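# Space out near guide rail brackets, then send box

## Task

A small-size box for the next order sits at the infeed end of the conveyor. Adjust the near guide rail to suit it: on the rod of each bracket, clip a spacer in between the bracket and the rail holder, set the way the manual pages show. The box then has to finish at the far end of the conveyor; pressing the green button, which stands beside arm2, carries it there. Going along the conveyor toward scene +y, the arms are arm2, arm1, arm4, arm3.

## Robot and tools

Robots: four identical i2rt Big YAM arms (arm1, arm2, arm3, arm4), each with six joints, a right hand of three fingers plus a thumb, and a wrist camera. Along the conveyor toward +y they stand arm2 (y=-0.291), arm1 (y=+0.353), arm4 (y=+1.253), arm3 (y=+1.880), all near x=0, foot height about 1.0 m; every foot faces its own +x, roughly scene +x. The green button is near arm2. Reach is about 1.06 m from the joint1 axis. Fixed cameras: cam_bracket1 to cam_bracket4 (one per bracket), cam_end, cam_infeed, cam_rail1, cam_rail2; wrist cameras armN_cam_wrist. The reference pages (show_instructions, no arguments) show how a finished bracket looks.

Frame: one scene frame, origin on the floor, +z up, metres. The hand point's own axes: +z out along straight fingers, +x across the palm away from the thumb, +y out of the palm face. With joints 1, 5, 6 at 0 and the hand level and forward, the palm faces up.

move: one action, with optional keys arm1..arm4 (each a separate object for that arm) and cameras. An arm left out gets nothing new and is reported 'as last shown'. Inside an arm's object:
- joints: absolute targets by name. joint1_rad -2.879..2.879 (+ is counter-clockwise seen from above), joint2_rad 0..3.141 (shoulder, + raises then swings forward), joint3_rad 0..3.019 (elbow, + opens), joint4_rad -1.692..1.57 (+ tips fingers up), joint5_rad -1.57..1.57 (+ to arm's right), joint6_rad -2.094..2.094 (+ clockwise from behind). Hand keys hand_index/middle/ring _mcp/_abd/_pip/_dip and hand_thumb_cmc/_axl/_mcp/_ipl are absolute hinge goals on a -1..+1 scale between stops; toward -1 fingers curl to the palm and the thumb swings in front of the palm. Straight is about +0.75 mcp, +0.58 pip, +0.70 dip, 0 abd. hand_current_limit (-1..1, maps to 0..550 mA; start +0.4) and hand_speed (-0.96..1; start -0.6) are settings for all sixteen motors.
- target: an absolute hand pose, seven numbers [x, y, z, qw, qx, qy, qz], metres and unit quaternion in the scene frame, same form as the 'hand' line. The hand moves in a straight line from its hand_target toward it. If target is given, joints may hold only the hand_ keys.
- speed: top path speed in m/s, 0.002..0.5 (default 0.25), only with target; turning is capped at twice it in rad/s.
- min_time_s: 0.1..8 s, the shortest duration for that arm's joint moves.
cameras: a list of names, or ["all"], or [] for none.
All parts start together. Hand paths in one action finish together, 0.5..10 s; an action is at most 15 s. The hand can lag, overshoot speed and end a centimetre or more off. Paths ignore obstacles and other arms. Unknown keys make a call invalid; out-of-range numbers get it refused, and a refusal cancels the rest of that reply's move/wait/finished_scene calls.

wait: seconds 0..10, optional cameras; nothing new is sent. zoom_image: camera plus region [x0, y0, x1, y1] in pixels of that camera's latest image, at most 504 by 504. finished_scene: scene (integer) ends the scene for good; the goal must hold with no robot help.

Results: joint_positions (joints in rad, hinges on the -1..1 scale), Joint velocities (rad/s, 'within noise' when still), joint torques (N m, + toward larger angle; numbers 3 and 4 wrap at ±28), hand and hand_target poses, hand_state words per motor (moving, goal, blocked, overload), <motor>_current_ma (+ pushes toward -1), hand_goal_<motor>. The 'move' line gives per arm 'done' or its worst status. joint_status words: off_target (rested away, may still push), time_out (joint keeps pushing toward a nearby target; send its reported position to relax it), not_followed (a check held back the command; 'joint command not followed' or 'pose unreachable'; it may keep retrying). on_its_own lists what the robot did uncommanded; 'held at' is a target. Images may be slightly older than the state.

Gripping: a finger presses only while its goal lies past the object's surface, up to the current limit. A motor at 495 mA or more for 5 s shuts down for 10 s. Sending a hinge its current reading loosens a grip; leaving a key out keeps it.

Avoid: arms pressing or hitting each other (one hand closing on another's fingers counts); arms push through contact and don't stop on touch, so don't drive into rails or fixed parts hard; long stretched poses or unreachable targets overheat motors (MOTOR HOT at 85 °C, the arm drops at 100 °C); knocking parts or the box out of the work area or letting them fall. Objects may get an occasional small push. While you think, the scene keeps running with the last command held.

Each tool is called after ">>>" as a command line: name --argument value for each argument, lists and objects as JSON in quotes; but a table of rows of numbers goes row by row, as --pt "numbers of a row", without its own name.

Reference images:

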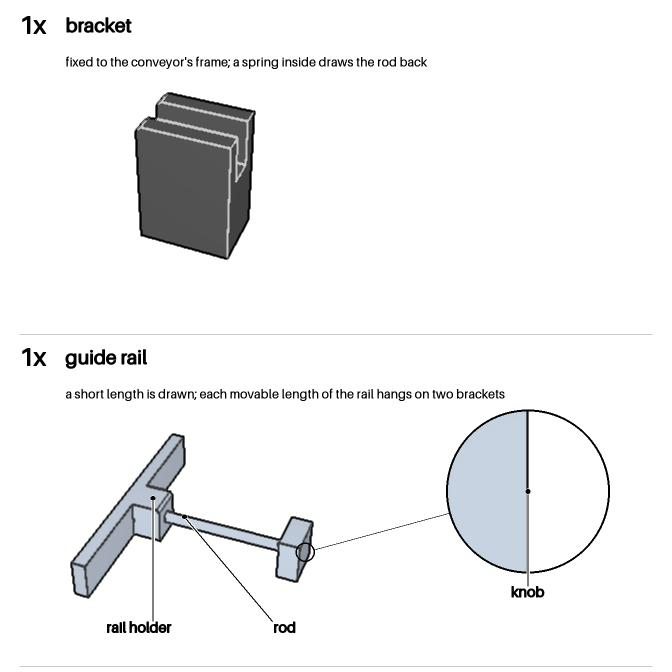

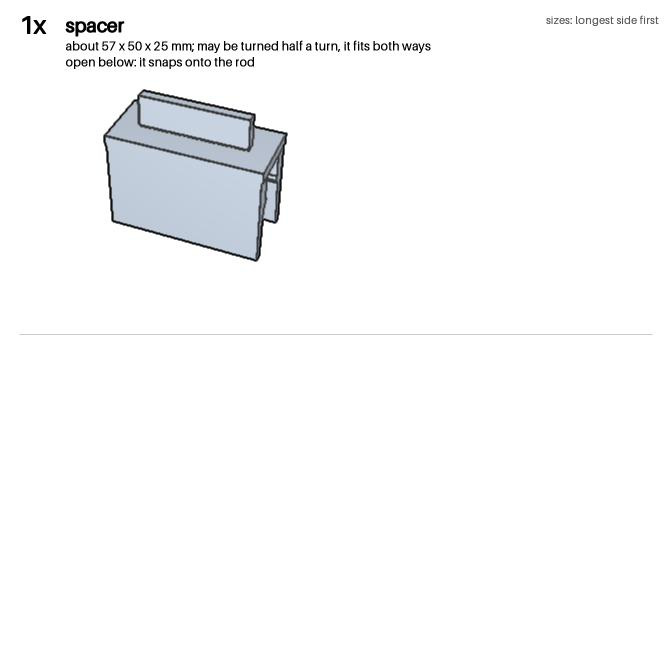

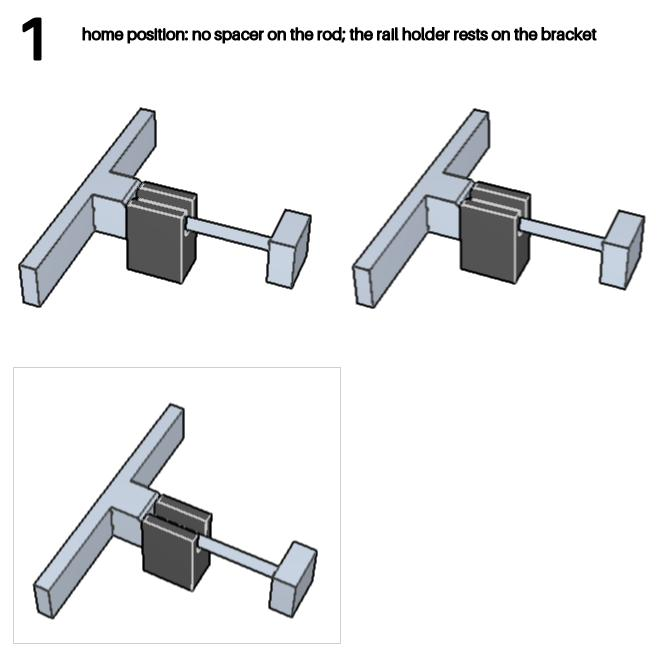

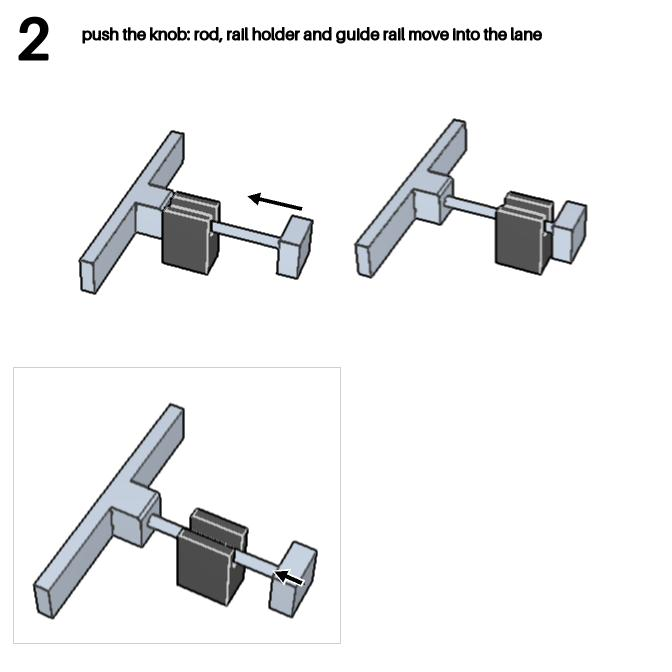

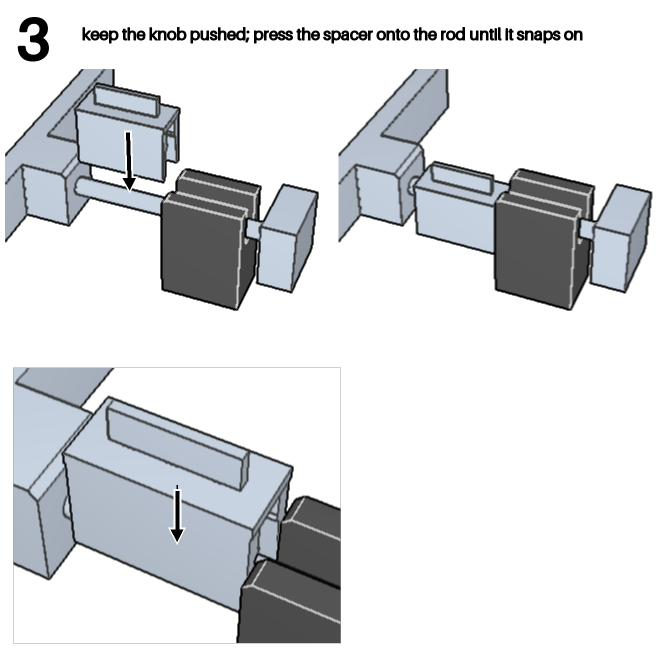

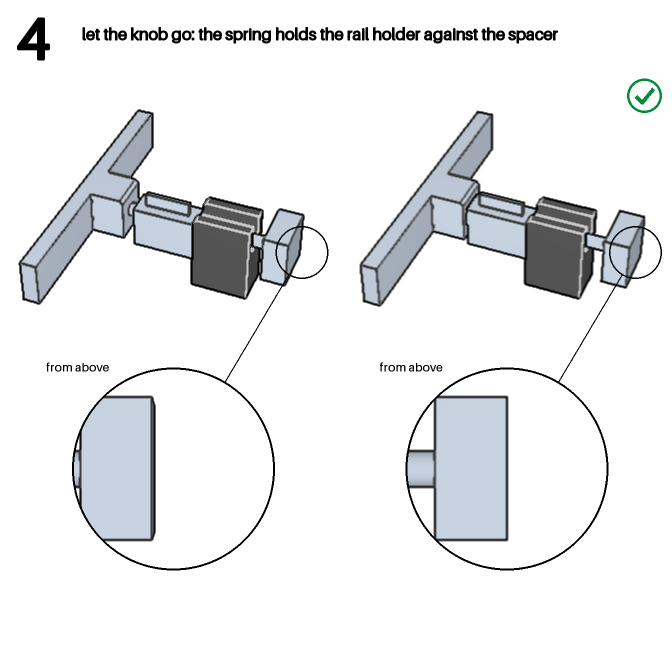

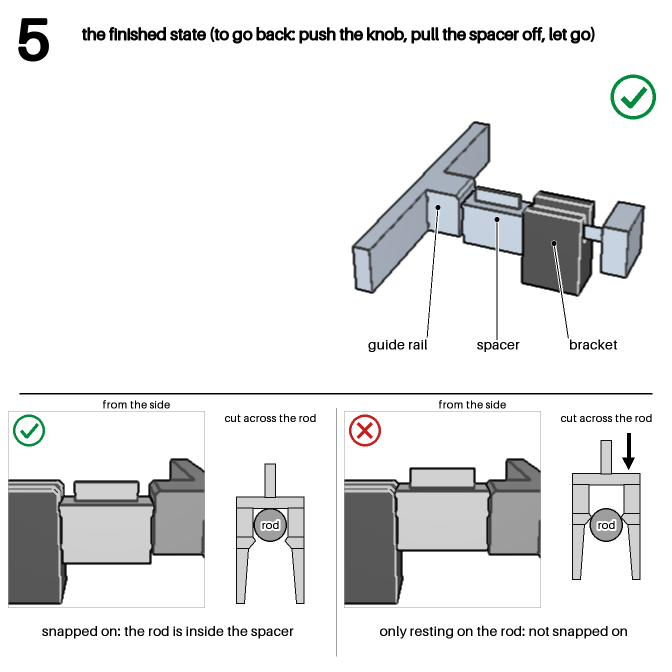

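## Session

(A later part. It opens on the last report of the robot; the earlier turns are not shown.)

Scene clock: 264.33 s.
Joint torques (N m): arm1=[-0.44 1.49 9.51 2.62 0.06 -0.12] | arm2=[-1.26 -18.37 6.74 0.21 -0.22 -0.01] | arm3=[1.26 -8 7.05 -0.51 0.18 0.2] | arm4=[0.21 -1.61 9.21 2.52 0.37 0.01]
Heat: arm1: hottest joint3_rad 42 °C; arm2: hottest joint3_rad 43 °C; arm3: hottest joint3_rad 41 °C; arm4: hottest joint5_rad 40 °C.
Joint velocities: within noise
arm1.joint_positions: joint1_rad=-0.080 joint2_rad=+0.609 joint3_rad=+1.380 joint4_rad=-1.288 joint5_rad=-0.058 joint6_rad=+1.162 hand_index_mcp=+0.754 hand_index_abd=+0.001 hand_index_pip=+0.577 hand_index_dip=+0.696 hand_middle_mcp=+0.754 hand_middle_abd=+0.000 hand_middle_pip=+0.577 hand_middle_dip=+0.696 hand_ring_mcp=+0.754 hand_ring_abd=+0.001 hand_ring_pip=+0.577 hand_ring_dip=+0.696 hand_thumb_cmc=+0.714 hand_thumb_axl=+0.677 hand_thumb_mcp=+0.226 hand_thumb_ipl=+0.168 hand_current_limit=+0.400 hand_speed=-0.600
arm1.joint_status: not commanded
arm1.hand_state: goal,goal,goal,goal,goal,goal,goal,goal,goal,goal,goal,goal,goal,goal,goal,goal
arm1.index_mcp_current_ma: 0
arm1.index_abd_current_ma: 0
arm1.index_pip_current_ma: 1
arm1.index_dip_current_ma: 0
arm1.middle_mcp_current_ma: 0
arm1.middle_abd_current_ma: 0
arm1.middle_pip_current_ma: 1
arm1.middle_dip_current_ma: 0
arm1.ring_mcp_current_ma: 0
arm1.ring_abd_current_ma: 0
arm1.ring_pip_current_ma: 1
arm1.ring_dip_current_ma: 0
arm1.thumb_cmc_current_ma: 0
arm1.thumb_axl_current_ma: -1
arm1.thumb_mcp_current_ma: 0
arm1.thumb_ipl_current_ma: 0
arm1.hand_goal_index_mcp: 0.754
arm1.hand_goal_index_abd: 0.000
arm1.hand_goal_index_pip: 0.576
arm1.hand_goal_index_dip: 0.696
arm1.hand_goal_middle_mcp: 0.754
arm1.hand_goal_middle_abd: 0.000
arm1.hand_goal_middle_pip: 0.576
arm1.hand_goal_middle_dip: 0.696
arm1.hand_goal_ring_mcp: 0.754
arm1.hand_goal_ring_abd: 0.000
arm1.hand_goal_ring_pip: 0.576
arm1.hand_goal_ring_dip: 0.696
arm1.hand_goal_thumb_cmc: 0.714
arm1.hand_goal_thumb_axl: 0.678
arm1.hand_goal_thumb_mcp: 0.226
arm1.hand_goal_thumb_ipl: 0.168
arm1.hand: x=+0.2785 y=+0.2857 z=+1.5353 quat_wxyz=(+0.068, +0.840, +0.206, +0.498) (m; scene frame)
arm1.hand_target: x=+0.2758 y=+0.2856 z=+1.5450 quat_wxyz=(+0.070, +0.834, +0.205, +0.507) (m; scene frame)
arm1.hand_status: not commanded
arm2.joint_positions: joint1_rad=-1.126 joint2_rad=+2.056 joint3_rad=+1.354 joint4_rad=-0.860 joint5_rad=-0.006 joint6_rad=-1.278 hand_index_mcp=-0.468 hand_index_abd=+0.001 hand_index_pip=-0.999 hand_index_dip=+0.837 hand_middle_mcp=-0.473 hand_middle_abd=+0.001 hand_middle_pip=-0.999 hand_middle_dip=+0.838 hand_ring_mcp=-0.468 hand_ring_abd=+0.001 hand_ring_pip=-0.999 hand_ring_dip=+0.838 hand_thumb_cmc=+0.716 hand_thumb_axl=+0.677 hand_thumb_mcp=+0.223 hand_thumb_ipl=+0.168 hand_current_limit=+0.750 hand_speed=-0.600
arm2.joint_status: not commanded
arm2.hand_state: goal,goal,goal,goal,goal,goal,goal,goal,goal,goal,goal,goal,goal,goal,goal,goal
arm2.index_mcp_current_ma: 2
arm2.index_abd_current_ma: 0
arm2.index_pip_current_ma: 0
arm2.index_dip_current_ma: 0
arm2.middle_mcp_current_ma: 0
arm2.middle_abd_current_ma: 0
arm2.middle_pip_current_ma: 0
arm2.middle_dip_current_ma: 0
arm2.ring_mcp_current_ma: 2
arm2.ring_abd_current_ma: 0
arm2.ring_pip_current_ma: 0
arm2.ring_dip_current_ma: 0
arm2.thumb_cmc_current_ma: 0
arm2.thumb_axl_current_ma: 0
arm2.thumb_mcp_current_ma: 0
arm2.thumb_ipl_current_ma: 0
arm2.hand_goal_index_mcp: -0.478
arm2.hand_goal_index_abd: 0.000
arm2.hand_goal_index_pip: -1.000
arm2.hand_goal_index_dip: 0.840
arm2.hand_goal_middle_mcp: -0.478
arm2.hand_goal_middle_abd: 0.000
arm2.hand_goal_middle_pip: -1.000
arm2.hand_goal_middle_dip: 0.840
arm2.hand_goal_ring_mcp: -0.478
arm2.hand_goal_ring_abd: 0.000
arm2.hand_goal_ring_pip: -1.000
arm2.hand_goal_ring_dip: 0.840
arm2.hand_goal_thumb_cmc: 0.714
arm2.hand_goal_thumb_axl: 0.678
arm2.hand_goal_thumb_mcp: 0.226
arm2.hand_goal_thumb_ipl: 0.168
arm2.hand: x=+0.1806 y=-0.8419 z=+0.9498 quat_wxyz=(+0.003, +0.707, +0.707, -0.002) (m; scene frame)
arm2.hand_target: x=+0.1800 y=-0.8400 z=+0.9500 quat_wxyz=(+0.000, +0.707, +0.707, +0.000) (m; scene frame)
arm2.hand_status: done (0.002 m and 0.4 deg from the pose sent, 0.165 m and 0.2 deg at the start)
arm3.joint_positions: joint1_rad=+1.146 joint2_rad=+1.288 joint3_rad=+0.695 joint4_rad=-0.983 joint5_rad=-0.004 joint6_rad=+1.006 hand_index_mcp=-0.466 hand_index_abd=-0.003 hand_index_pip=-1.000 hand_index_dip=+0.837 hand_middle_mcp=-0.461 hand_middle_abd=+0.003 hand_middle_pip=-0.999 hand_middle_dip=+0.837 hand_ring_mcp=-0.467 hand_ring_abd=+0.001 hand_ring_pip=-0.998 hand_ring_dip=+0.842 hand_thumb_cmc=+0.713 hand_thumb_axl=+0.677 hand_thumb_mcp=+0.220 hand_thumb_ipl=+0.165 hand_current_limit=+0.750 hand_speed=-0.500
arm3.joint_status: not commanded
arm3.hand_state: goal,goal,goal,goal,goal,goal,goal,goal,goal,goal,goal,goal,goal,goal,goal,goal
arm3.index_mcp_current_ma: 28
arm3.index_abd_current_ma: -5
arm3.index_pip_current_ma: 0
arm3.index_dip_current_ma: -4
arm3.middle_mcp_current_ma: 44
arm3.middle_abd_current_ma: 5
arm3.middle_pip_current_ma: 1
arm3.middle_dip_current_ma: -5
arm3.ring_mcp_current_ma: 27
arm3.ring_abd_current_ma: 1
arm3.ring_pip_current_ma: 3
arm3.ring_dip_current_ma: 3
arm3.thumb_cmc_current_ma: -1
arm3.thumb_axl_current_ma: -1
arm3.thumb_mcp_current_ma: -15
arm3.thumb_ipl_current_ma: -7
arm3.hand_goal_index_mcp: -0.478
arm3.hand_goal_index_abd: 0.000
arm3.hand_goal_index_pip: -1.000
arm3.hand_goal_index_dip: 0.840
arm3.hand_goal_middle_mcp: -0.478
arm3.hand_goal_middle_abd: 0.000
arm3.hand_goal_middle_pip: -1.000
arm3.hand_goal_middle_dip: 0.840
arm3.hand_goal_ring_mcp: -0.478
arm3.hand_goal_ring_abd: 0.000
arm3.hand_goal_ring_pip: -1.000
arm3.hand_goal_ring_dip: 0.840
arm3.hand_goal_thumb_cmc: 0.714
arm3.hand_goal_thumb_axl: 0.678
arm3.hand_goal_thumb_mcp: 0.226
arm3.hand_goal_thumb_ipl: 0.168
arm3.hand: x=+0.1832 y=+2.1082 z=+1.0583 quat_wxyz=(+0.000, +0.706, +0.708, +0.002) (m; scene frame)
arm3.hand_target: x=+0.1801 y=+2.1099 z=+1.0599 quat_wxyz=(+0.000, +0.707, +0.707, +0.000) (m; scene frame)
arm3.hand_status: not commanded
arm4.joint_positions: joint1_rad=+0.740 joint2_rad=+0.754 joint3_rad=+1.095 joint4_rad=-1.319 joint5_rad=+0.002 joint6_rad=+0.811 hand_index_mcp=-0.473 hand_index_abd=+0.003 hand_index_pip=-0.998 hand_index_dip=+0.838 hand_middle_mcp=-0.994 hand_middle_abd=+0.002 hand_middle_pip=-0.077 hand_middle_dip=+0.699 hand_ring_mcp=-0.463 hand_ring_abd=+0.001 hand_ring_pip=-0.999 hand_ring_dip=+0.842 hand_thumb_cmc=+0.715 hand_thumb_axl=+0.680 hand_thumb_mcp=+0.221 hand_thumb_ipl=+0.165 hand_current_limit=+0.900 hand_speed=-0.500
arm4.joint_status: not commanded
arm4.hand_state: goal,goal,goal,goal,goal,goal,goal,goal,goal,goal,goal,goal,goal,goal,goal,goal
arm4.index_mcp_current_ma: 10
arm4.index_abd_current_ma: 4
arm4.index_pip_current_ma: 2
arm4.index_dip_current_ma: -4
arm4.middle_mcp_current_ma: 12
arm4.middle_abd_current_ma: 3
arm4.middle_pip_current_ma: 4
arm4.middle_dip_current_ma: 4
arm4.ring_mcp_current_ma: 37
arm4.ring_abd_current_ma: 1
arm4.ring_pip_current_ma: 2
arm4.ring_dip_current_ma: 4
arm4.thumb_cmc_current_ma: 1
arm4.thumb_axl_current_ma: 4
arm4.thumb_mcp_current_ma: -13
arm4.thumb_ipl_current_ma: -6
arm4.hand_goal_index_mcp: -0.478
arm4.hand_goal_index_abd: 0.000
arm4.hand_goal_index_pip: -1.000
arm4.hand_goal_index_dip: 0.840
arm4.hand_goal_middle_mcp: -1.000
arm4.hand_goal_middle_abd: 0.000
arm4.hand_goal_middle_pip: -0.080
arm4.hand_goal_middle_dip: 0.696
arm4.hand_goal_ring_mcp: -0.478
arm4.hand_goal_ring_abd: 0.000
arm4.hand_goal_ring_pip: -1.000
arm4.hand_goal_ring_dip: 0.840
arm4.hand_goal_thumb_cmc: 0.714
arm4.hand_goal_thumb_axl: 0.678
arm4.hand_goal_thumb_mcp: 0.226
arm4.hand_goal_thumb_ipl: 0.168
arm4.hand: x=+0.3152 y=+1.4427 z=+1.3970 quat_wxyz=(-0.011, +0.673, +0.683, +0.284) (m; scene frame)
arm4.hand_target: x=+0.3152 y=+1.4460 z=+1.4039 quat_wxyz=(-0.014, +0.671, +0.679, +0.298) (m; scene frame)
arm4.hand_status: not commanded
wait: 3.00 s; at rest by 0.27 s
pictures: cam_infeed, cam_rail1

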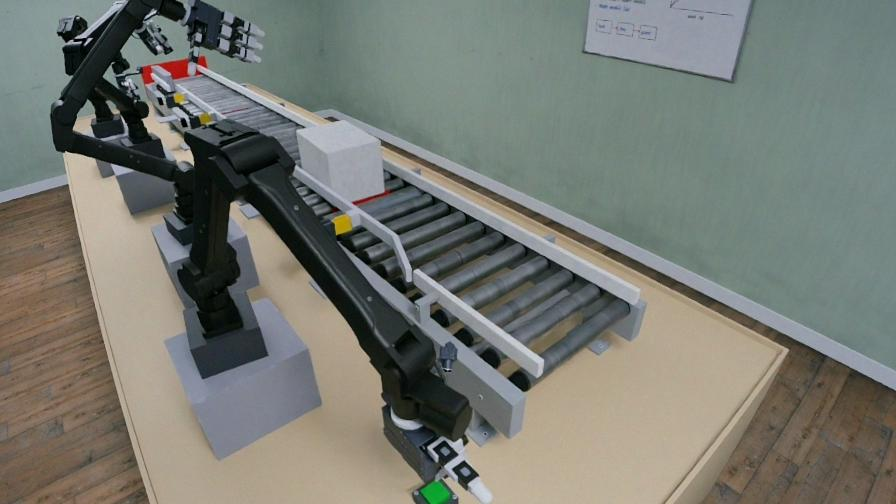

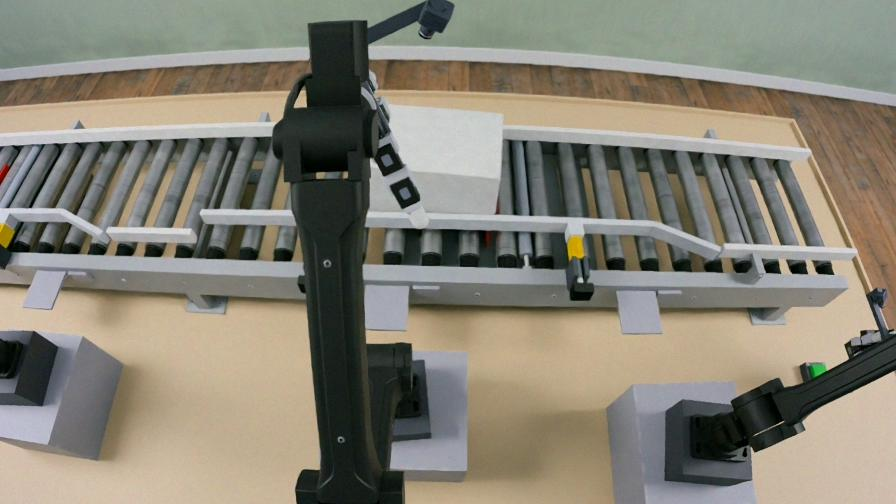

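>>> wait --seconds 10 --cameras '["cam_end","cam_rail2"]'

>>> wait --seconds 4 --cameras '["cam_end","cam_rail2","cam_bracket1","cam_bracket2","cam_bracket3","cam_bracket4"]'

Scene clock: 274.43 s.
Joint torques (N m): arm1=[-0.5 1.44 9.52 2.62 0.06 -0.13] | arm2=[-1.26 -17.49 6.43 0.38 -0.27 0.02] | arm3=[1.55 -7.88 6.78 -0.61 0.19 0.19] | arm4=[0.09 -2.02 9.25 2.56 0.37 0.02]
Heat: arm1: hottest joint3_rad 42 °C; arm2: hottest joint3_rad 42 °C; arm3: hottest joint3_rad 41 °C; arm4: hottest joint5_rad 40 °C.
Joint velocities: within noise
arm1.joint_positions: joint1_rad=-0.080 joint2_rad=+0.609 joint3_rad=+1.380 joint4_rad=-1.288 joint5_rad=-0.058 joint6_rad=+1.162 hand_index_mcp=+0.754 hand_index_abd=+0.001 hand_index_pip=+0.577 hand_index_dip=+0.696 hand_middle_mcp=+0.754 hand_middle_abd=+0.000 hand_middle_pip=+0.577 hand_middle_dip=+0.696 hand_ring_mcp=+0.754 hand_ring_abd=+0.001 hand_ring_pip=+0.577 hand_ring_dip=+0.696 hand_thumb_cmc=+0.714 hand_thumb_axl=+0.677 hand_thumb_mcp=+0.226 hand_thumb_ipl=+0.168 hand_current_limit=+0.400 hand_speed=-0.600
arm1.joint_status: not commanded
arm1.hand_state: goal,goal,goal,goal,goal,goal,goal,goal,goal,goal,goal,goal,goal,goal,goal,goal
arm1.index_mcp_current_ma: 0
arm1.index_abd_current_ma: 0
arm1.index_pip_current_ma: 1
arm1.index_dip_current_ma: 0
arm1.middle_mcp_current_ma: 0
arm1.middle_abd_current_ma: 0
arm1.middle_pip_current_ma: 1
arm1.middle_dip_current_ma: 0
arm1.ring_mcp_current_ma: 0
arm1.ring_abd_current_ma: 0
arm1.ring_pip_current_ma: 1
arm1.ring_dip_current_ma: 0
arm1.thumb_cmc_current_ma: 0
arm1.thumb_axl_current_ma: -1
arm1.thumb_mcp_current_ma: 0
arm1.thumb_ipl_current_ma: 0
arm1.hand_goal_index_mcp: 0.754
arm1.hand_goal_index_abd: 0.000
arm1.hand_goal_index_pip: 0.576
arm1.hand_goal_index_dip: 0.696
arm1.hand_goal_middle_mcp: 0.754
arm1.hand_goal_middle_abd: 0.000
arm1.hand_goal_middle_pip: 0.576
arm1.hand_goal_middle_dip: 0.696
arm1.hand_goal_ring_mcp: 0.754
arm1.hand_goal_ring_abd: 0.000
arm1.hand_goal_ring_pip: 0.576
arm1.hand_goal_ring_dip: 0.696
arm1.hand_goal_thumb_cmc: 0.714
arm1.hand_goal_thumb_axl: 0.678
arm1.hand_goal_thumb_mcp: 0.226
arm1.hand_goal_thumb_ipl: 0.168
arm1.hand: x=+0.2785 y=+0.2857 z=+1.5353 quat_wxyz=(+0.068, +0.840, +0.206, +0.498) (m; scene frame)
arm1.hand_target: x=+0.2758 y=+0.2856 z=+1.5450 quat_wxyz=(+0.070, +0.834, +0.205, +0.507) (m; scene frame)
arm1.hand_status: not commanded
arm2.joint_positions: joint1_rad=-1.126 joint2_rad=+2.056 joint3_rad=+1.354 joint4_rad=-0.860 joint5_rad=-0.006 joint6_rad=-1.278 hand_index_mcp=-0.468 hand_index_abd=+0.001 hand_index_pip=-0.999 hand_index_dip=+0.837 hand_middle_mcp=-0.473 hand_middle_abd=+0.001 hand_middle_pip=-0.999 hand_middle_dip=+0.838 hand_ring_mcp=-0.468 hand_ring_abd=+0.001 hand_ring_pip=-0.999 hand_ring_dip=+0.838 hand_thumb_cmc=+0.716 hand_thumb_axl=+0.677 hand_thumb_mcp=+0.223 hand_thumb_ipl=+0.168 hand_current_limit=+0.750 hand_speed=-0.600
arm2.joint_status: not commanded
arm2.hand_state: goal,goal,goal,goal,goal,goal,goal,goal,goal,goal,goal,goal,goal,goal,goal,goal
arm2.index_mcp_current_ma: 2
arm2.index_abd_current_ma: 0
arm2.index_pip_current_ma: 0
arm2.index_dip_current_ma: 0
arm2.middle_mcp_current_ma: 0
arm2.middle_abd_current_ma: 0
arm2.middle_pip_current_ma: 0
arm2.middle_dip_current_ma: 0
arm2.ring_mcp_current_ma: 2
arm2.ring_abd_current_ma: 0
arm2.ring_pip_current_ma: 0
arm2.ring_dip_current_ma: 0
arm2.thumb_cmc_current_ma: 0
arm2.thumb_axl_current_ma: 0
arm2.thumb_mcp_current_ma: 0
arm2.thumb_ipl_current_ma: 0
arm2.hand_goal_index_mcp: -0.478
arm2.hand_goal_index_abd: 0.000
arm2.hand_goal_index_pip: -1.000
arm2.hand_goal_index_dip: 0.840
arm2.hand_goal_middle_mcp: -0.478
arm2.hand_goal_middle_abd: 0.000
arm2.hand_goal_middle_pip: -1.000
arm2.hand_goal_middle_dip: 0.840
arm2.hand_goal_ring_mcp: -0.478
arm2.hand_goal_ring_abd: 0.000
arm2.hand_goal_ring_pip: -1.000
arm2.hand_goal_ring_dip: 0.840
arm2.hand_goal_thumb_cmc: 0.714
arm2.hand_goal_thumb_axl: 0.678
arm2.hand_goal_thumb_mcp: 0.226
arm2.hand_goal_thumb_ipl: 0.168
arm2.hand: x=+0.1806 y=-0.8419 z=+0.9498 quat_wxyz=(+0.003, +0.707, +0.707, -0.002) (m; scene frame)
arm2.hand_target: x=+0.1800 y=-0.8400 z=+0.9500 quat_wxyz=(+0.000, +0.707, +0.707, +0.000) (m; scene frame)
arm2.hand_status: done (0.002 m and 0.4 deg from the pose sent, 0.165 m and 0.2 deg at the start)
arm3.joint_positions: joint1_rad=+1.146 joint2_rad=+1.288 joint3_rad=+0.695 joint4_rad=-0.983 joint5_rad=-0.004 joint6_rad=+1.006 hand_index_mcp=-0.466 hand_index_abd=-0.003 hand_index_pip=-1.000 hand_index_dip=+0.837 hand_middle_mcp=-0.461 hand_middle_abd=+0.003 hand_middle_pip=-0.999 hand_middle_dip=+0.837 hand_ring_mcp=-0.467 hand_ring_abd=+0.001 hand_ring_pip=-0.998 hand_ring_dip=+0.842 hand_thumb_cmc=+0.713 hand_thumb_axl=+0.677 hand_thumb_mcp=+0.220 hand_thumb_ipl=+0.165 hand_current_limit=+0.750 hand_speed=-0.500
arm3.joint_status: not commanded
arm3.hand_state: goal,goal,goal,goal,goal,goal,goal,goal,goal,goal,goal,goal,goal,goal,goal,goal
arm3.index_mcp_current_ma: 28
arm3.index_abd_current_ma: -5
arm3.index_pip_current_ma: 0
arm3.index_dip_current_ma: -4
arm3.middle_mcp_current_ma: 44
arm3.middle_abd_current_ma: 5
arm3.middle_pip_current_ma: 1
arm3.middle_dip_current_ma: -5
arm3.ring_mcp_current_ma: 27
arm3.ring_abd_current_ma: 1
arm3.ring_pip_current_ma: 3
arm3.ring_dip_current_ma: 3
arm3.thumb_cmc_current_ma: -1
arm3.thumb_axl_current_ma: -1
arm3.thumb_mcp_current_ma: -15
arm3.thumb_ipl_current_ma: -7
arm3.hand_goal_index_mcp: -0.478
arm3.hand_goal_index_abd: 0.000
arm3.hand_goal_index_pip: -1.000
arm3.hand_goal_index_dip: 0.840
arm3.hand_goal_middle_mcp: -0.478
arm3.hand_goal_middle_abd: 0.000
arm3.hand_goal_middle_pip: -1.000
arm3.hand_goal_middle_dip: 0.840
arm3.hand_goal_ring_mcp: -0.478
arm3.hand_goal_ring_abd: 0.000
arm3.hand_goal_ring_pip: -1.000
arm3.hand_goal_ring_dip: 0.840
arm3.hand_goal_thumb_cmc: 0.714
arm3.hand_goal_thumb_axl: 0.678
arm3.hand_goal_thumb_mcp: 0.226
arm3.hand_goal_thumb_ipl: 0.168
arm3.hand: x=+0.1832 y=+2.1082 z=+1.0583 quat_wxyz=(+0.000, +0.706, +0.708, +0.002) (m; scene frame)
arm3.hand_target: x=+0.1801 y=+2.1099 z=+1.0599 quat_wxyz=(+0.000, +0.707, +0.707, +0.000) (m; scene frame)
arm3.hand_status: not commanded
arm4.joint_positions: joint1_rad=+0.740 joint2_rad=+0.754 joint3_rad=+1.095 joint4_rad=-1.319 joint5_rad=+0.002 joint6_rad=+0.811 hand_index_mcp=-0.473 hand_index_abd=+0.003 hand_index_pip=-0.998 hand_index_dip=+0.838 hand_middle_mcp=-0.994 hand_middle_abd=+0.002 hand_middle_pip=-0.077 hand_middle_dip=+0.699 hand_ring_mcp=-0.463 hand_ring_abd=+0.001 hand_ring_pip=-0.999 hand_ring_dip=+0.842 hand_thumb_cmc=+0.715 hand_thumb_axl=+0.680 hand_thumb_mcp=+0.221 hand_thumb_ipl=+0.165 hand_current_limit=+0.900 hand_speed=-0.500
arm4.joint_status: not commanded
arm4.hand_state: goal,goal,goal,goal,goal,goal,goal,goal,goal,goal,goal,goal,goal,goal,goal,goal
arm4.index_mcp_current_ma: 10
arm4.index_abd_current_ma: 4
arm4.index_pip_current_ma: 2
arm4.index_dip_current_ma: -4
arm4.middle_mcp_current_ma: 12
arm4.middle_abd_current_ma: 3
arm4.middle_pip_current_ma: 4
arm4.middle_dip_current_ma: 4
arm4.ring_mcp_current_ma: 37
arm4.ring_abd_current_ma: 1
arm4.ring_pip_current_ma: 2
arm4.ring_dip_current_ma: 4
arm4.thumb_cmc_current_ma: 1
arm4.thumb_axl_current_ma: 4
arm4.thumb_mcp_current_ma: -13
arm4.thumb_ipl_current_ma: -6
arm4.hand_goal_index_mcp: -0.478
arm4.hand_goal_index_abd: 0.000
arm4.hand_goal_index_pip: -1.000
arm4.hand_goal_index_dip: 0.840
arm4.hand_goal_middle_mcp: -1.000
arm4.hand_goal_middle_abd: 0.000
arm4.hand_goal_middle_pip: -0.080
arm4.hand_goal_middle_dip: 0.696
arm4.hand_goal_ring_mcp: -0.478
arm4.hand_goal_ring_abd: 0.000
arm4.hand_goal_ring_pip: -1.000
arm4.hand_goal_ring_dip: 0.840
arm4.hand_goal_thumb_cmc: 0.714
arm4.hand_goal_thumb_axl: 0.678
arm4.hand_goal_thumb_mcp: 0.226
arm4.hand_goal_thumb_ipl: 0.168
arm4.hand: x=+0.3152 y=+1.4427 z=+1.3970 quat_wxyz=(-0.011, +0.673, +0.683, +0.284) (m; scene frame)
arm4.hand_target: x=+0.3152 y=+1.4460 z=+1.4039 quat_wxyz=(-0.014, +0.671, +0.679, +0.298) (m; scene frame)
arm4.hand_status: not commanded
wait: 10.00 s; at rest by 0.17 s
pictures: cam_end, cam_rail2

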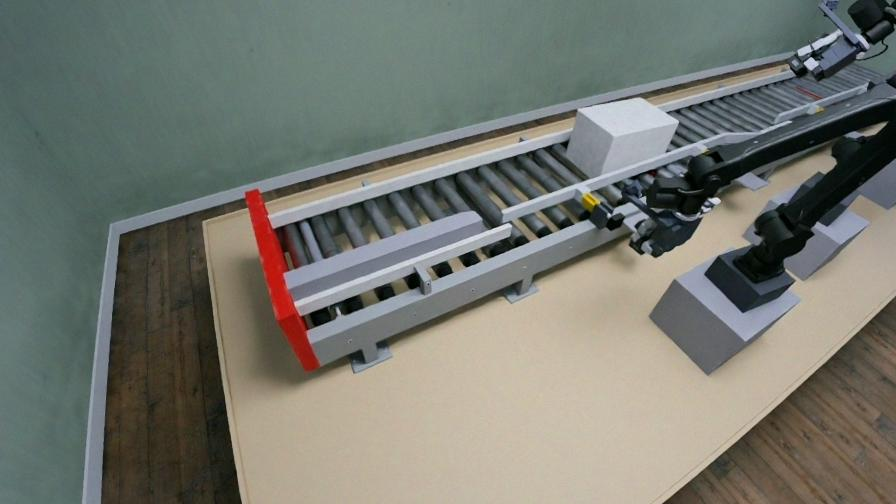

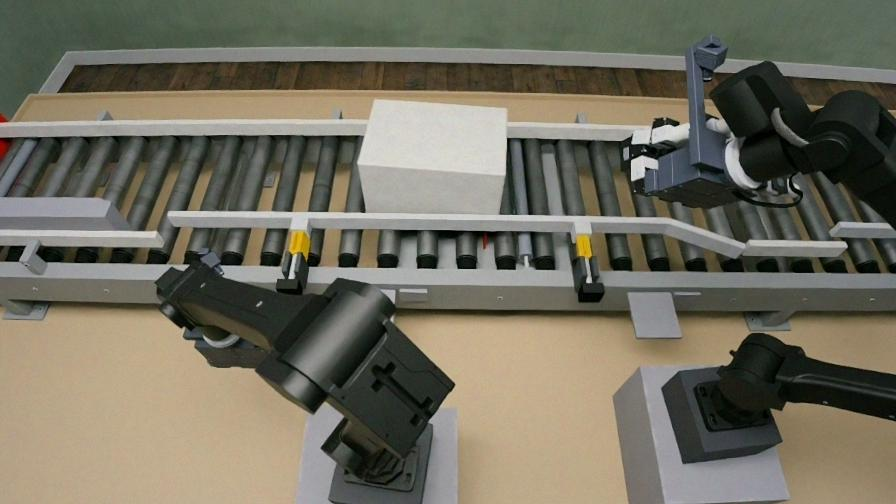

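Scene clock: 278.43 s.
Joint torques (N m): arm1=[-0.44 1.55 9.51 2.62 0.07 -0.12] | arm2=[-0.38 -19.14 6.39 0.44 -0.24 0.11] | arm3=[1.38 -8.41 6.72 -0.69 0.16 0.2] | arm4=[0.26 -1.96 9.18 2.55 0.36 0.01]
Heat: arm1: hottest joint3_rad 42 °C; arm2: hottest joint3_rad 42 °C; arm3: hottest joint3_rad 41 °C; arm4: hottest joint5_rad 40 °C.
Joint velocities: within noise
arm1.joint_positions: joint1_rad=-0.080 joint2_rad=+0.609 joint3_rad=+1.380 joint4_rad=-1.288 joint5_rad=-0.058 joint6_rad=+1.162 hand_index_mcp=+0.754 hand_index_abd=+0.001 hand_index_pip=+0.577 hand_index_dip=+0.696 hand_middle_mcp=+0.754 hand_middle_abd=+0.000 hand_middle_pip=+0.577 hand_middle_dip=+0.696 hand_ring_mcp=+0.754 hand_ring_abd=+0.001 hand_ring_pip=+0.577 hand_ring_dip=+0.696 hand_thumb_cmc=+0.714 hand_thumb_axl=+0.677 hand_thumb_mcp=+0.226 hand_thumb_ipl=+0.168 hand_current_limit=+0.400 hand_speed=-0.600
arm1.joint_status: not commanded
arm1.hand_state: goal,goal,goal,goal,goal,goal,goal,goal,goal,goal,goal,goal,goal,goal,goal,goal
arm1.index_mcp_current_ma: 0
arm1.index_abd_current_ma: 0
arm1.index_pip_current_ma: 1
arm1.index_dip_current_ma: 0
arm1.middle_mcp_current_ma: 0
arm1.middle_abd_current_ma: 0
arm1.middle_pip_current_ma: 1
arm1.middle_dip_current_ma: 0
arm1.ring_mcp_current_ma: 0
arm1.ring_abd_current_ma: 0
arm1.ring_pip_current_ma: 1
arm1.ring_dip_current_ma: 0
arm1.thumb_cmc_current_ma: 0
arm1.thumb_axl_current_ma: -1
arm1.thumb_mcp_current_ma: 0
arm1.thumb_ipl_current_ma: 0
arm1.hand_goal_index_mcp: 0.754
arm1.hand_goal_index_abd: 0.000
arm1.hand_goal_index_pip: 0.576
arm1.hand_goal_index_dip: 0.696
arm1.hand_goal_middle_mcp: 0.754
arm1.hand_goal_middle_abd: 0.000
arm1.hand_goal_middle_pip: 0.576
arm1.hand_goal_middle_dip: 0.696
arm1.hand_goal_ring_mcp: 0.754
arm1.hand_goal_ring_abd: 0.000
arm1.hand_goal_ring_pip: 0.576
arm1.hand_goal_ring_dip: 0.696
arm1.hand_goal_thumb_cmc: 0.714
arm1.hand_goal_thumb_axl: 0.678
arm1.hand_goal_thumb_mcp: 0.226
arm1.hand_goal_thumb_ipl: 0.168
arm1.hand: x=+0.2785 y=+0.2857 z=+1.5353 quat_wxyz=(+0.068, +0.840, +0.206, +0.498) (m; scene frame)
arm1.hand_target: x=+0.2758 y=+0.2856 z=+1.5450 quat_wxyz=(+0.070, +0.834, +0.205, +0.507) (m; scene frame)
arm1.hand_status: not commanded
arm2.joint_positions: joint1_rad=-1.126 joint2_rad=+2.056 joint3_rad=+1.354 joint4_rad=-0.860 joint5_rad=-0.006 joint6_rad=-1.278 hand_index_mcp=-0.468 hand_index_abd=+0.001 hand_index_pip=-0.999 hand_index_dip=+0.837 hand_middle_mcp=-0.473 hand_middle_abd=+0.001 hand_middle_pip=-0.999 hand_middle_dip=+0.838 hand_ring_mcp=-0.468 hand_ring_abd=+0.001 hand_ring_pip=-0.999 hand_ring_dip=+0.838 hand_thumb_cmc=+0.716 hand_thumb_axl=+0.677 hand_thumb_mcp=+0.223 hand_thumb_ipl=+0.168 hand_current_limit=+0.750 hand_speed=-0.600
arm2.joint_status: not commanded
arm2.hand_state: goal,goal,goal,goal,goal,goal,goal,goal,goal,goal,goal,goal,goal,goal,goal,goal
arm2.index_mcp_current_ma: 2
arm2.index_abd_current_ma: 0
arm2.index_pip_current_ma: 0
arm2.index_dip_current_ma: 0
arm2.middle_mcp_current_ma: 0
arm2.middle_abd_current_ma: 0
arm2.middle_pip_current_ma: 0
arm2.middle_dip_current_ma: 0
arm2.ring_mcp_current_ma: 2
arm2.ring_abd_current_ma: 0
arm2.ring_pip_current_ma: 0
arm2.ring_dip_current_ma: 0
arm2.thumb_cmc_current_ma: 0
arm2.thumb_axl_current_ma: 0
arm2.thumb_mcp_current_ma: 0
arm2.thumb_ipl_current_ma: 0
arm2.hand_goal_index_mcp: -0.478
arm2.hand_goal_index_abd: 0.000
arm2.hand_goal_index_pip: -1.000
arm2.hand_goal_index_dip: 0.840
arm2.hand_goal_middle_mcp: -0.478
arm2.hand_goal_middle_abd: 0.000
arm2.hand_goal_middle_pip: -1.000
arm2.hand_goal_middle_dip: 0.840
arm2.hand_goal_ring_mcp: -0.478
arm2.hand_goal_ring_abd: 0.000
arm2.hand_goal_ring_pip: -1.000
arm2.hand_goal_ring_dip: 0.840
arm2.hand_goal_thumb_cmc: 0.714
arm2.hand_goal_thumb_axl: 0.678
arm2.hand_goal_thumb_mcp: 0.226
arm2.hand_goal_thumb_ipl: 0.168
arm2.hand: x=+0.1806 y=-0.8419 z=+0.9498 quat_wxyz=(+0.003, +0.707, +0.707, -0.002) (m; scene frame)
arm2.hand_target: x=+0.1800 y=-0.8400 z=+0.9500 quat_wxyz=(+0.000, +0.707, +0.707, +0.000) (m; scene frame)
arm2.hand_status: done (0.002 m and 0.4 deg from the pose sent, 0.165 m and 0.2 deg at the start)
arm3.joint_positions: joint1_rad=+1.146 joint2_rad=+1.288 joint3_rad=+0.695 joint4_rad=-0.983 joint5_rad=-0.004 joint6_rad=+1.006 hand_index_mcp=-0.466 hand_index_abd=-0.003 hand_index_pip=-1.000 hand_index_dip=+0.837 hand_middle_mcp=-0.461 hand_middle_abd=+0.003 hand_middle_pip=-0.999 hand_middle_dip=+0.837 hand_ring_mcp=-0.467 hand_ring_abd=+0.001 hand_ring_pip=-0.998 hand_ring_dip=+0.842 hand_thumb_cmc=+0.713 hand_thumb_axl=+0.677 hand_thumb_mcp=+0.220 hand_thumb_ipl=+0.165 hand_current_limit=+0.750 hand_speed=-0.500
arm3.joint_status: not commanded
arm3.hand_state: goal,goal,goal,goal,goal,goal,goal,goal,goal,goal,goal,goal,goal,goal,goal,goal
arm3.index_mcp_current_ma: 28
arm3.index_abd_current_ma: -5
arm3.index_pip_current_ma: 0
arm3.index_dip_current_ma: -4
arm3.middle_mcp_current_ma: 44
arm3.middle_abd_current_ma: 5
arm3.middle_pip_current_ma: 1
arm3.middle_dip_current_ma: -5
arm3.ring_mcp_current_ma: 27
arm3.ring_abd_current_ma: 1
arm3.ring_pip_current_ma: 3
arm3.ring_dip_current_ma: 3
arm3.thumb_cmc_current_ma: -1
arm3.thumb_axl_current_ma: -1
arm3.thumb_mcp_current_ma: -15
arm3.thumb_ipl_current_ma: -7
arm3.hand_goal_index_mcp: -0.478
arm3.hand_goal_index_abd: 0.000
arm3.hand_goal_index_pip: -1.000
arm3.hand_goal_index_dip: 0.840
arm3.hand_goal_middle_mcp: -0.478
arm3.hand_goal_middle_abd: 0.000
arm3.hand_goal_middle_pip: -1.000
arm3.hand_goal_middle_dip: 0.840
arm3.hand_goal_ring_mcp: -0.478
arm3.hand_goal_ring_abd: 0.000
arm3.hand_goal_ring_pip: -1.000
arm3.hand_goal_ring_dip: 0.840
arm3.hand_goal_thumb_cmc: 0.714
arm3.hand_goal_thumb_axl: 0.678
arm3.hand_goal_thumb_mcp: 0.226
arm3.hand_goal_thumb_ipl: 0.168
arm3.hand: x=+0.1832 y=+2.1082 z=+1.0583 quat_wxyz=(+0.000, +0.706, +0.708, +0.002) (m; scene frame)
arm3.hand_target: x=+0.1801 y=+2.1099 z=+1.0599 quat_wxyz=(+0.000, +0.707, +0.707, +0.000) (m; scene frame)
arm3.hand_status: not commanded
arm4.joint_positions: joint1_rad=+0.740 joint2_rad=+0.754 joint3_rad=+1.095 joint4_rad=-1.319 joint5_rad=+0.002 joint6_rad=+0.811 hand_index_mcp=-0.473 hand_index_abd=+0.003 hand_index_pip=-0.998 hand_index_dip=+0.838 hand_middle_mcp=-0.994 hand_middle_abd=+0.002 hand_middle_pip=-0.077 hand_middle_dip=+0.699 hand_ring_mcp=-0.463 hand_ring_abd=+0.001 hand_ring_pip=-0.999 hand_ring_dip=+0.842 hand_thumb_cmc=+0.715 hand_thumb_axl=+0.680 hand_thumb_mcp=+0.221 hand_thumb_ipl=+0.165 hand_current_limit=+0.900 hand_speed=-0.500
arm4.joint_status: not commanded
arm4.hand_state: goal,goal,goal,goal,goal,goal,goal,goal,goal,goal,goal,goal,goal,goal,goal,goal
arm4.index_mcp_current_ma: 10
arm4.index_abd_current_ma: 4
arm4.index_pip_current_ma: 2
arm4.index_dip_current_ma: -4
arm4.middle_mcp_current_ma: 12
arm4.middle_abd_current_ma: 3
arm4.middle_pip_current_ma: 4
arm4.middle_dip_current_ma: 4
arm4.ring_mcp_current_ma: 37
arm4.ring_abd_current_ma: 1
arm4.ring_pip_current_ma: 2
arm4.ring_dip_current_ma: 4
arm4.thumb_cmc_current_ma: 1
arm4.thumb_axl_current_ma: 4
arm4.thumb_mcp_current_ma: -13
arm4.thumb_ipl_current_ma: -6
arm4.hand_goal_index_mcp: -0.478
arm4.hand_goal_index_abd: 0.000
arm4.hand_goal_index_pip: -1.000
arm4.hand_goal_index_dip: 0.840
arm4.hand_goal_middle_mcp: -1.000
arm4.hand_goal_middle_abd: 0.000
arm4.hand_goal_middle_pip: -0.080
arm4.hand_goal_middle_dip: 0.696
arm4.hand_goal_ring_mcp: -0.478
arm4.hand_goal_ring_abd: 0.000
arm4.hand_goal_ring_pip: -1.000
arm4.hand_goal_ring_dip: 0.840
arm4.hand_goal_thumb_cmc: 0.714
arm4.hand_goal_thumb_axl: 0.678
arm4.hand_goal_thumb_mcp: 0.226
arm4.hand_goal_thumb_ipl: 0.168
arm4.hand: x=+0.3152 y=+1.4427 z=+1.3970 quat_wxyz=(-0.011, +0.673, +0.683, +0.284) (m; scene frame)
arm4.hand_target: x=+0.3152 y=+1.4460 z=+1.4039 quat_wxyz=(-0.014, +0.671, +0.679, +0.298) (m; scene frame)
arm4.hand_status: not commanded
wait: 4.00 s; at rest by 0.27 s
pictures: cam_bracket1, cam_bracket2, cam_bracket3, cam_bracket4, cam_end, cam_rail2

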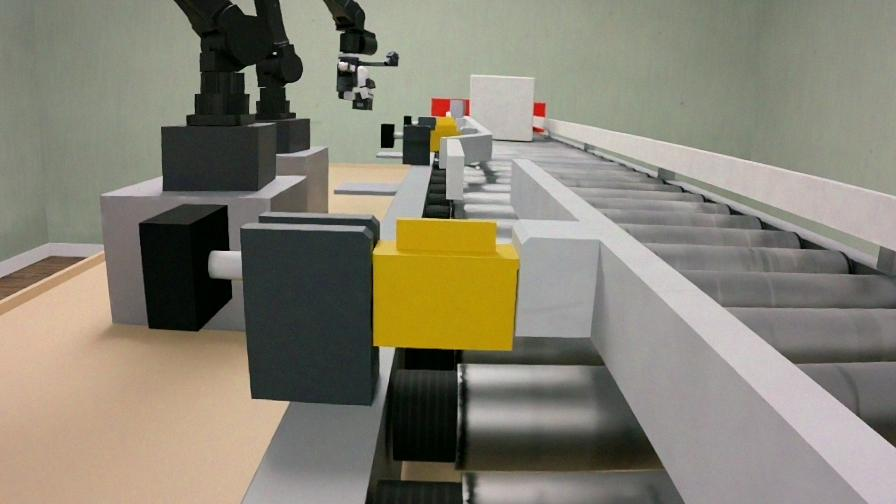

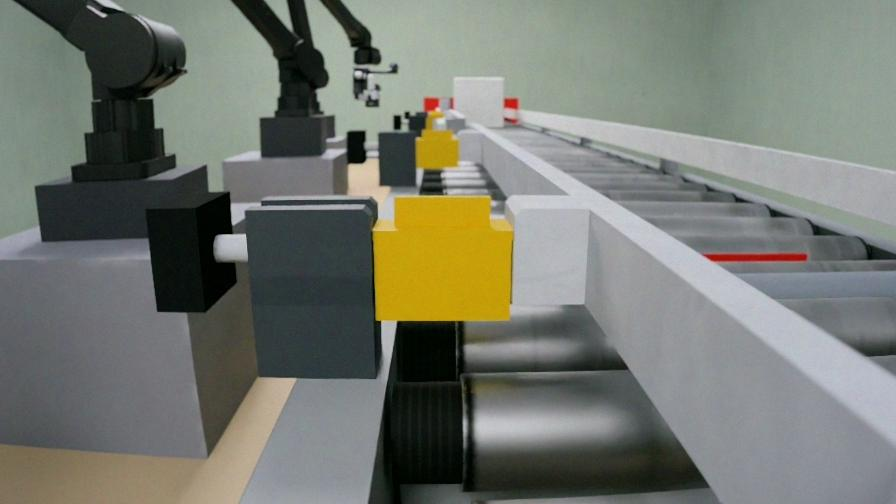

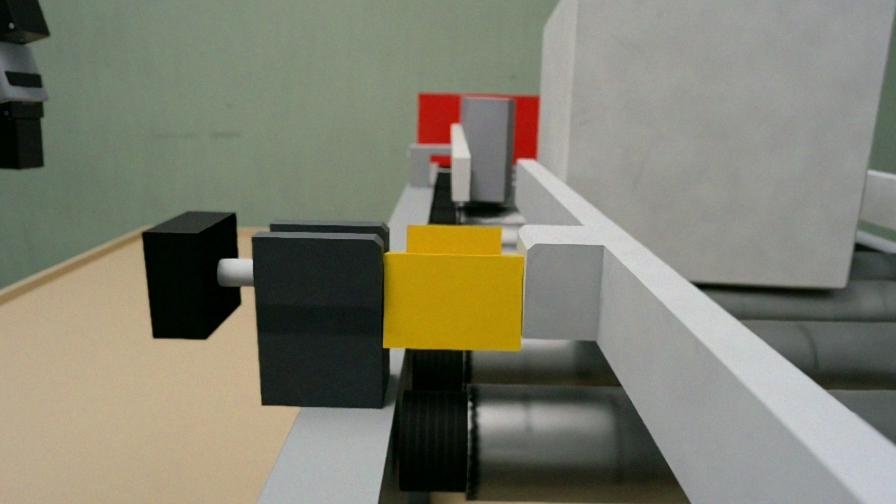

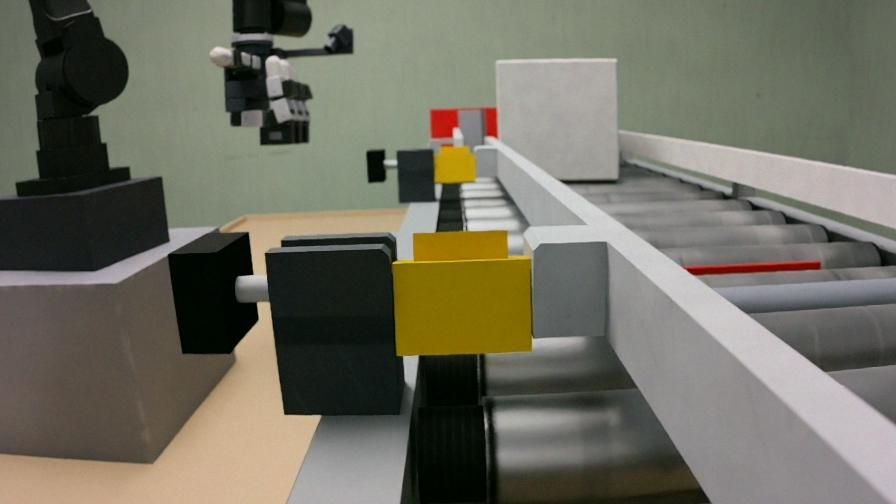

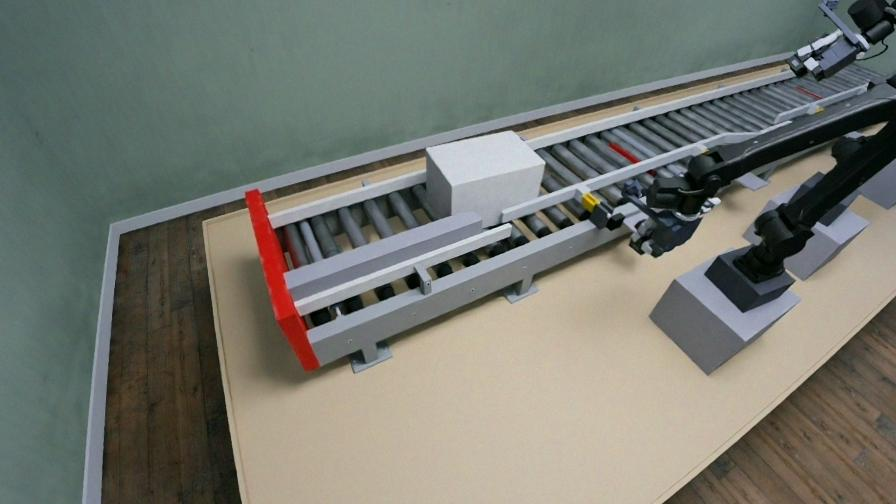

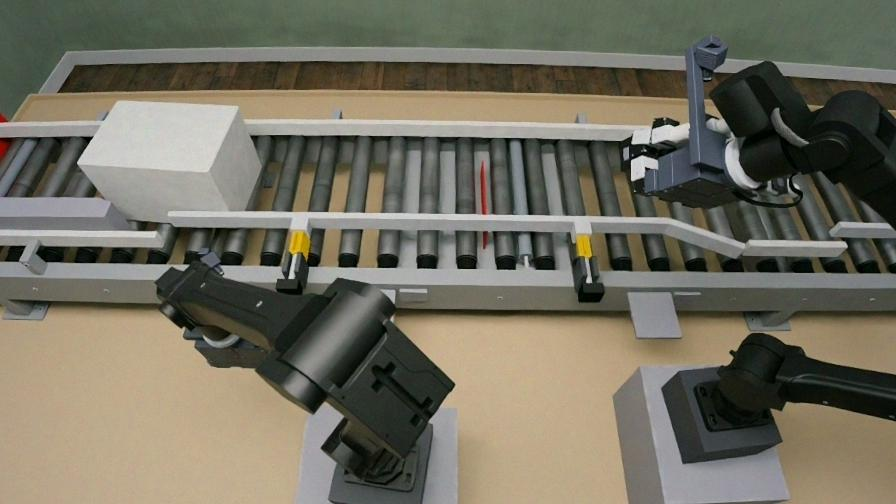

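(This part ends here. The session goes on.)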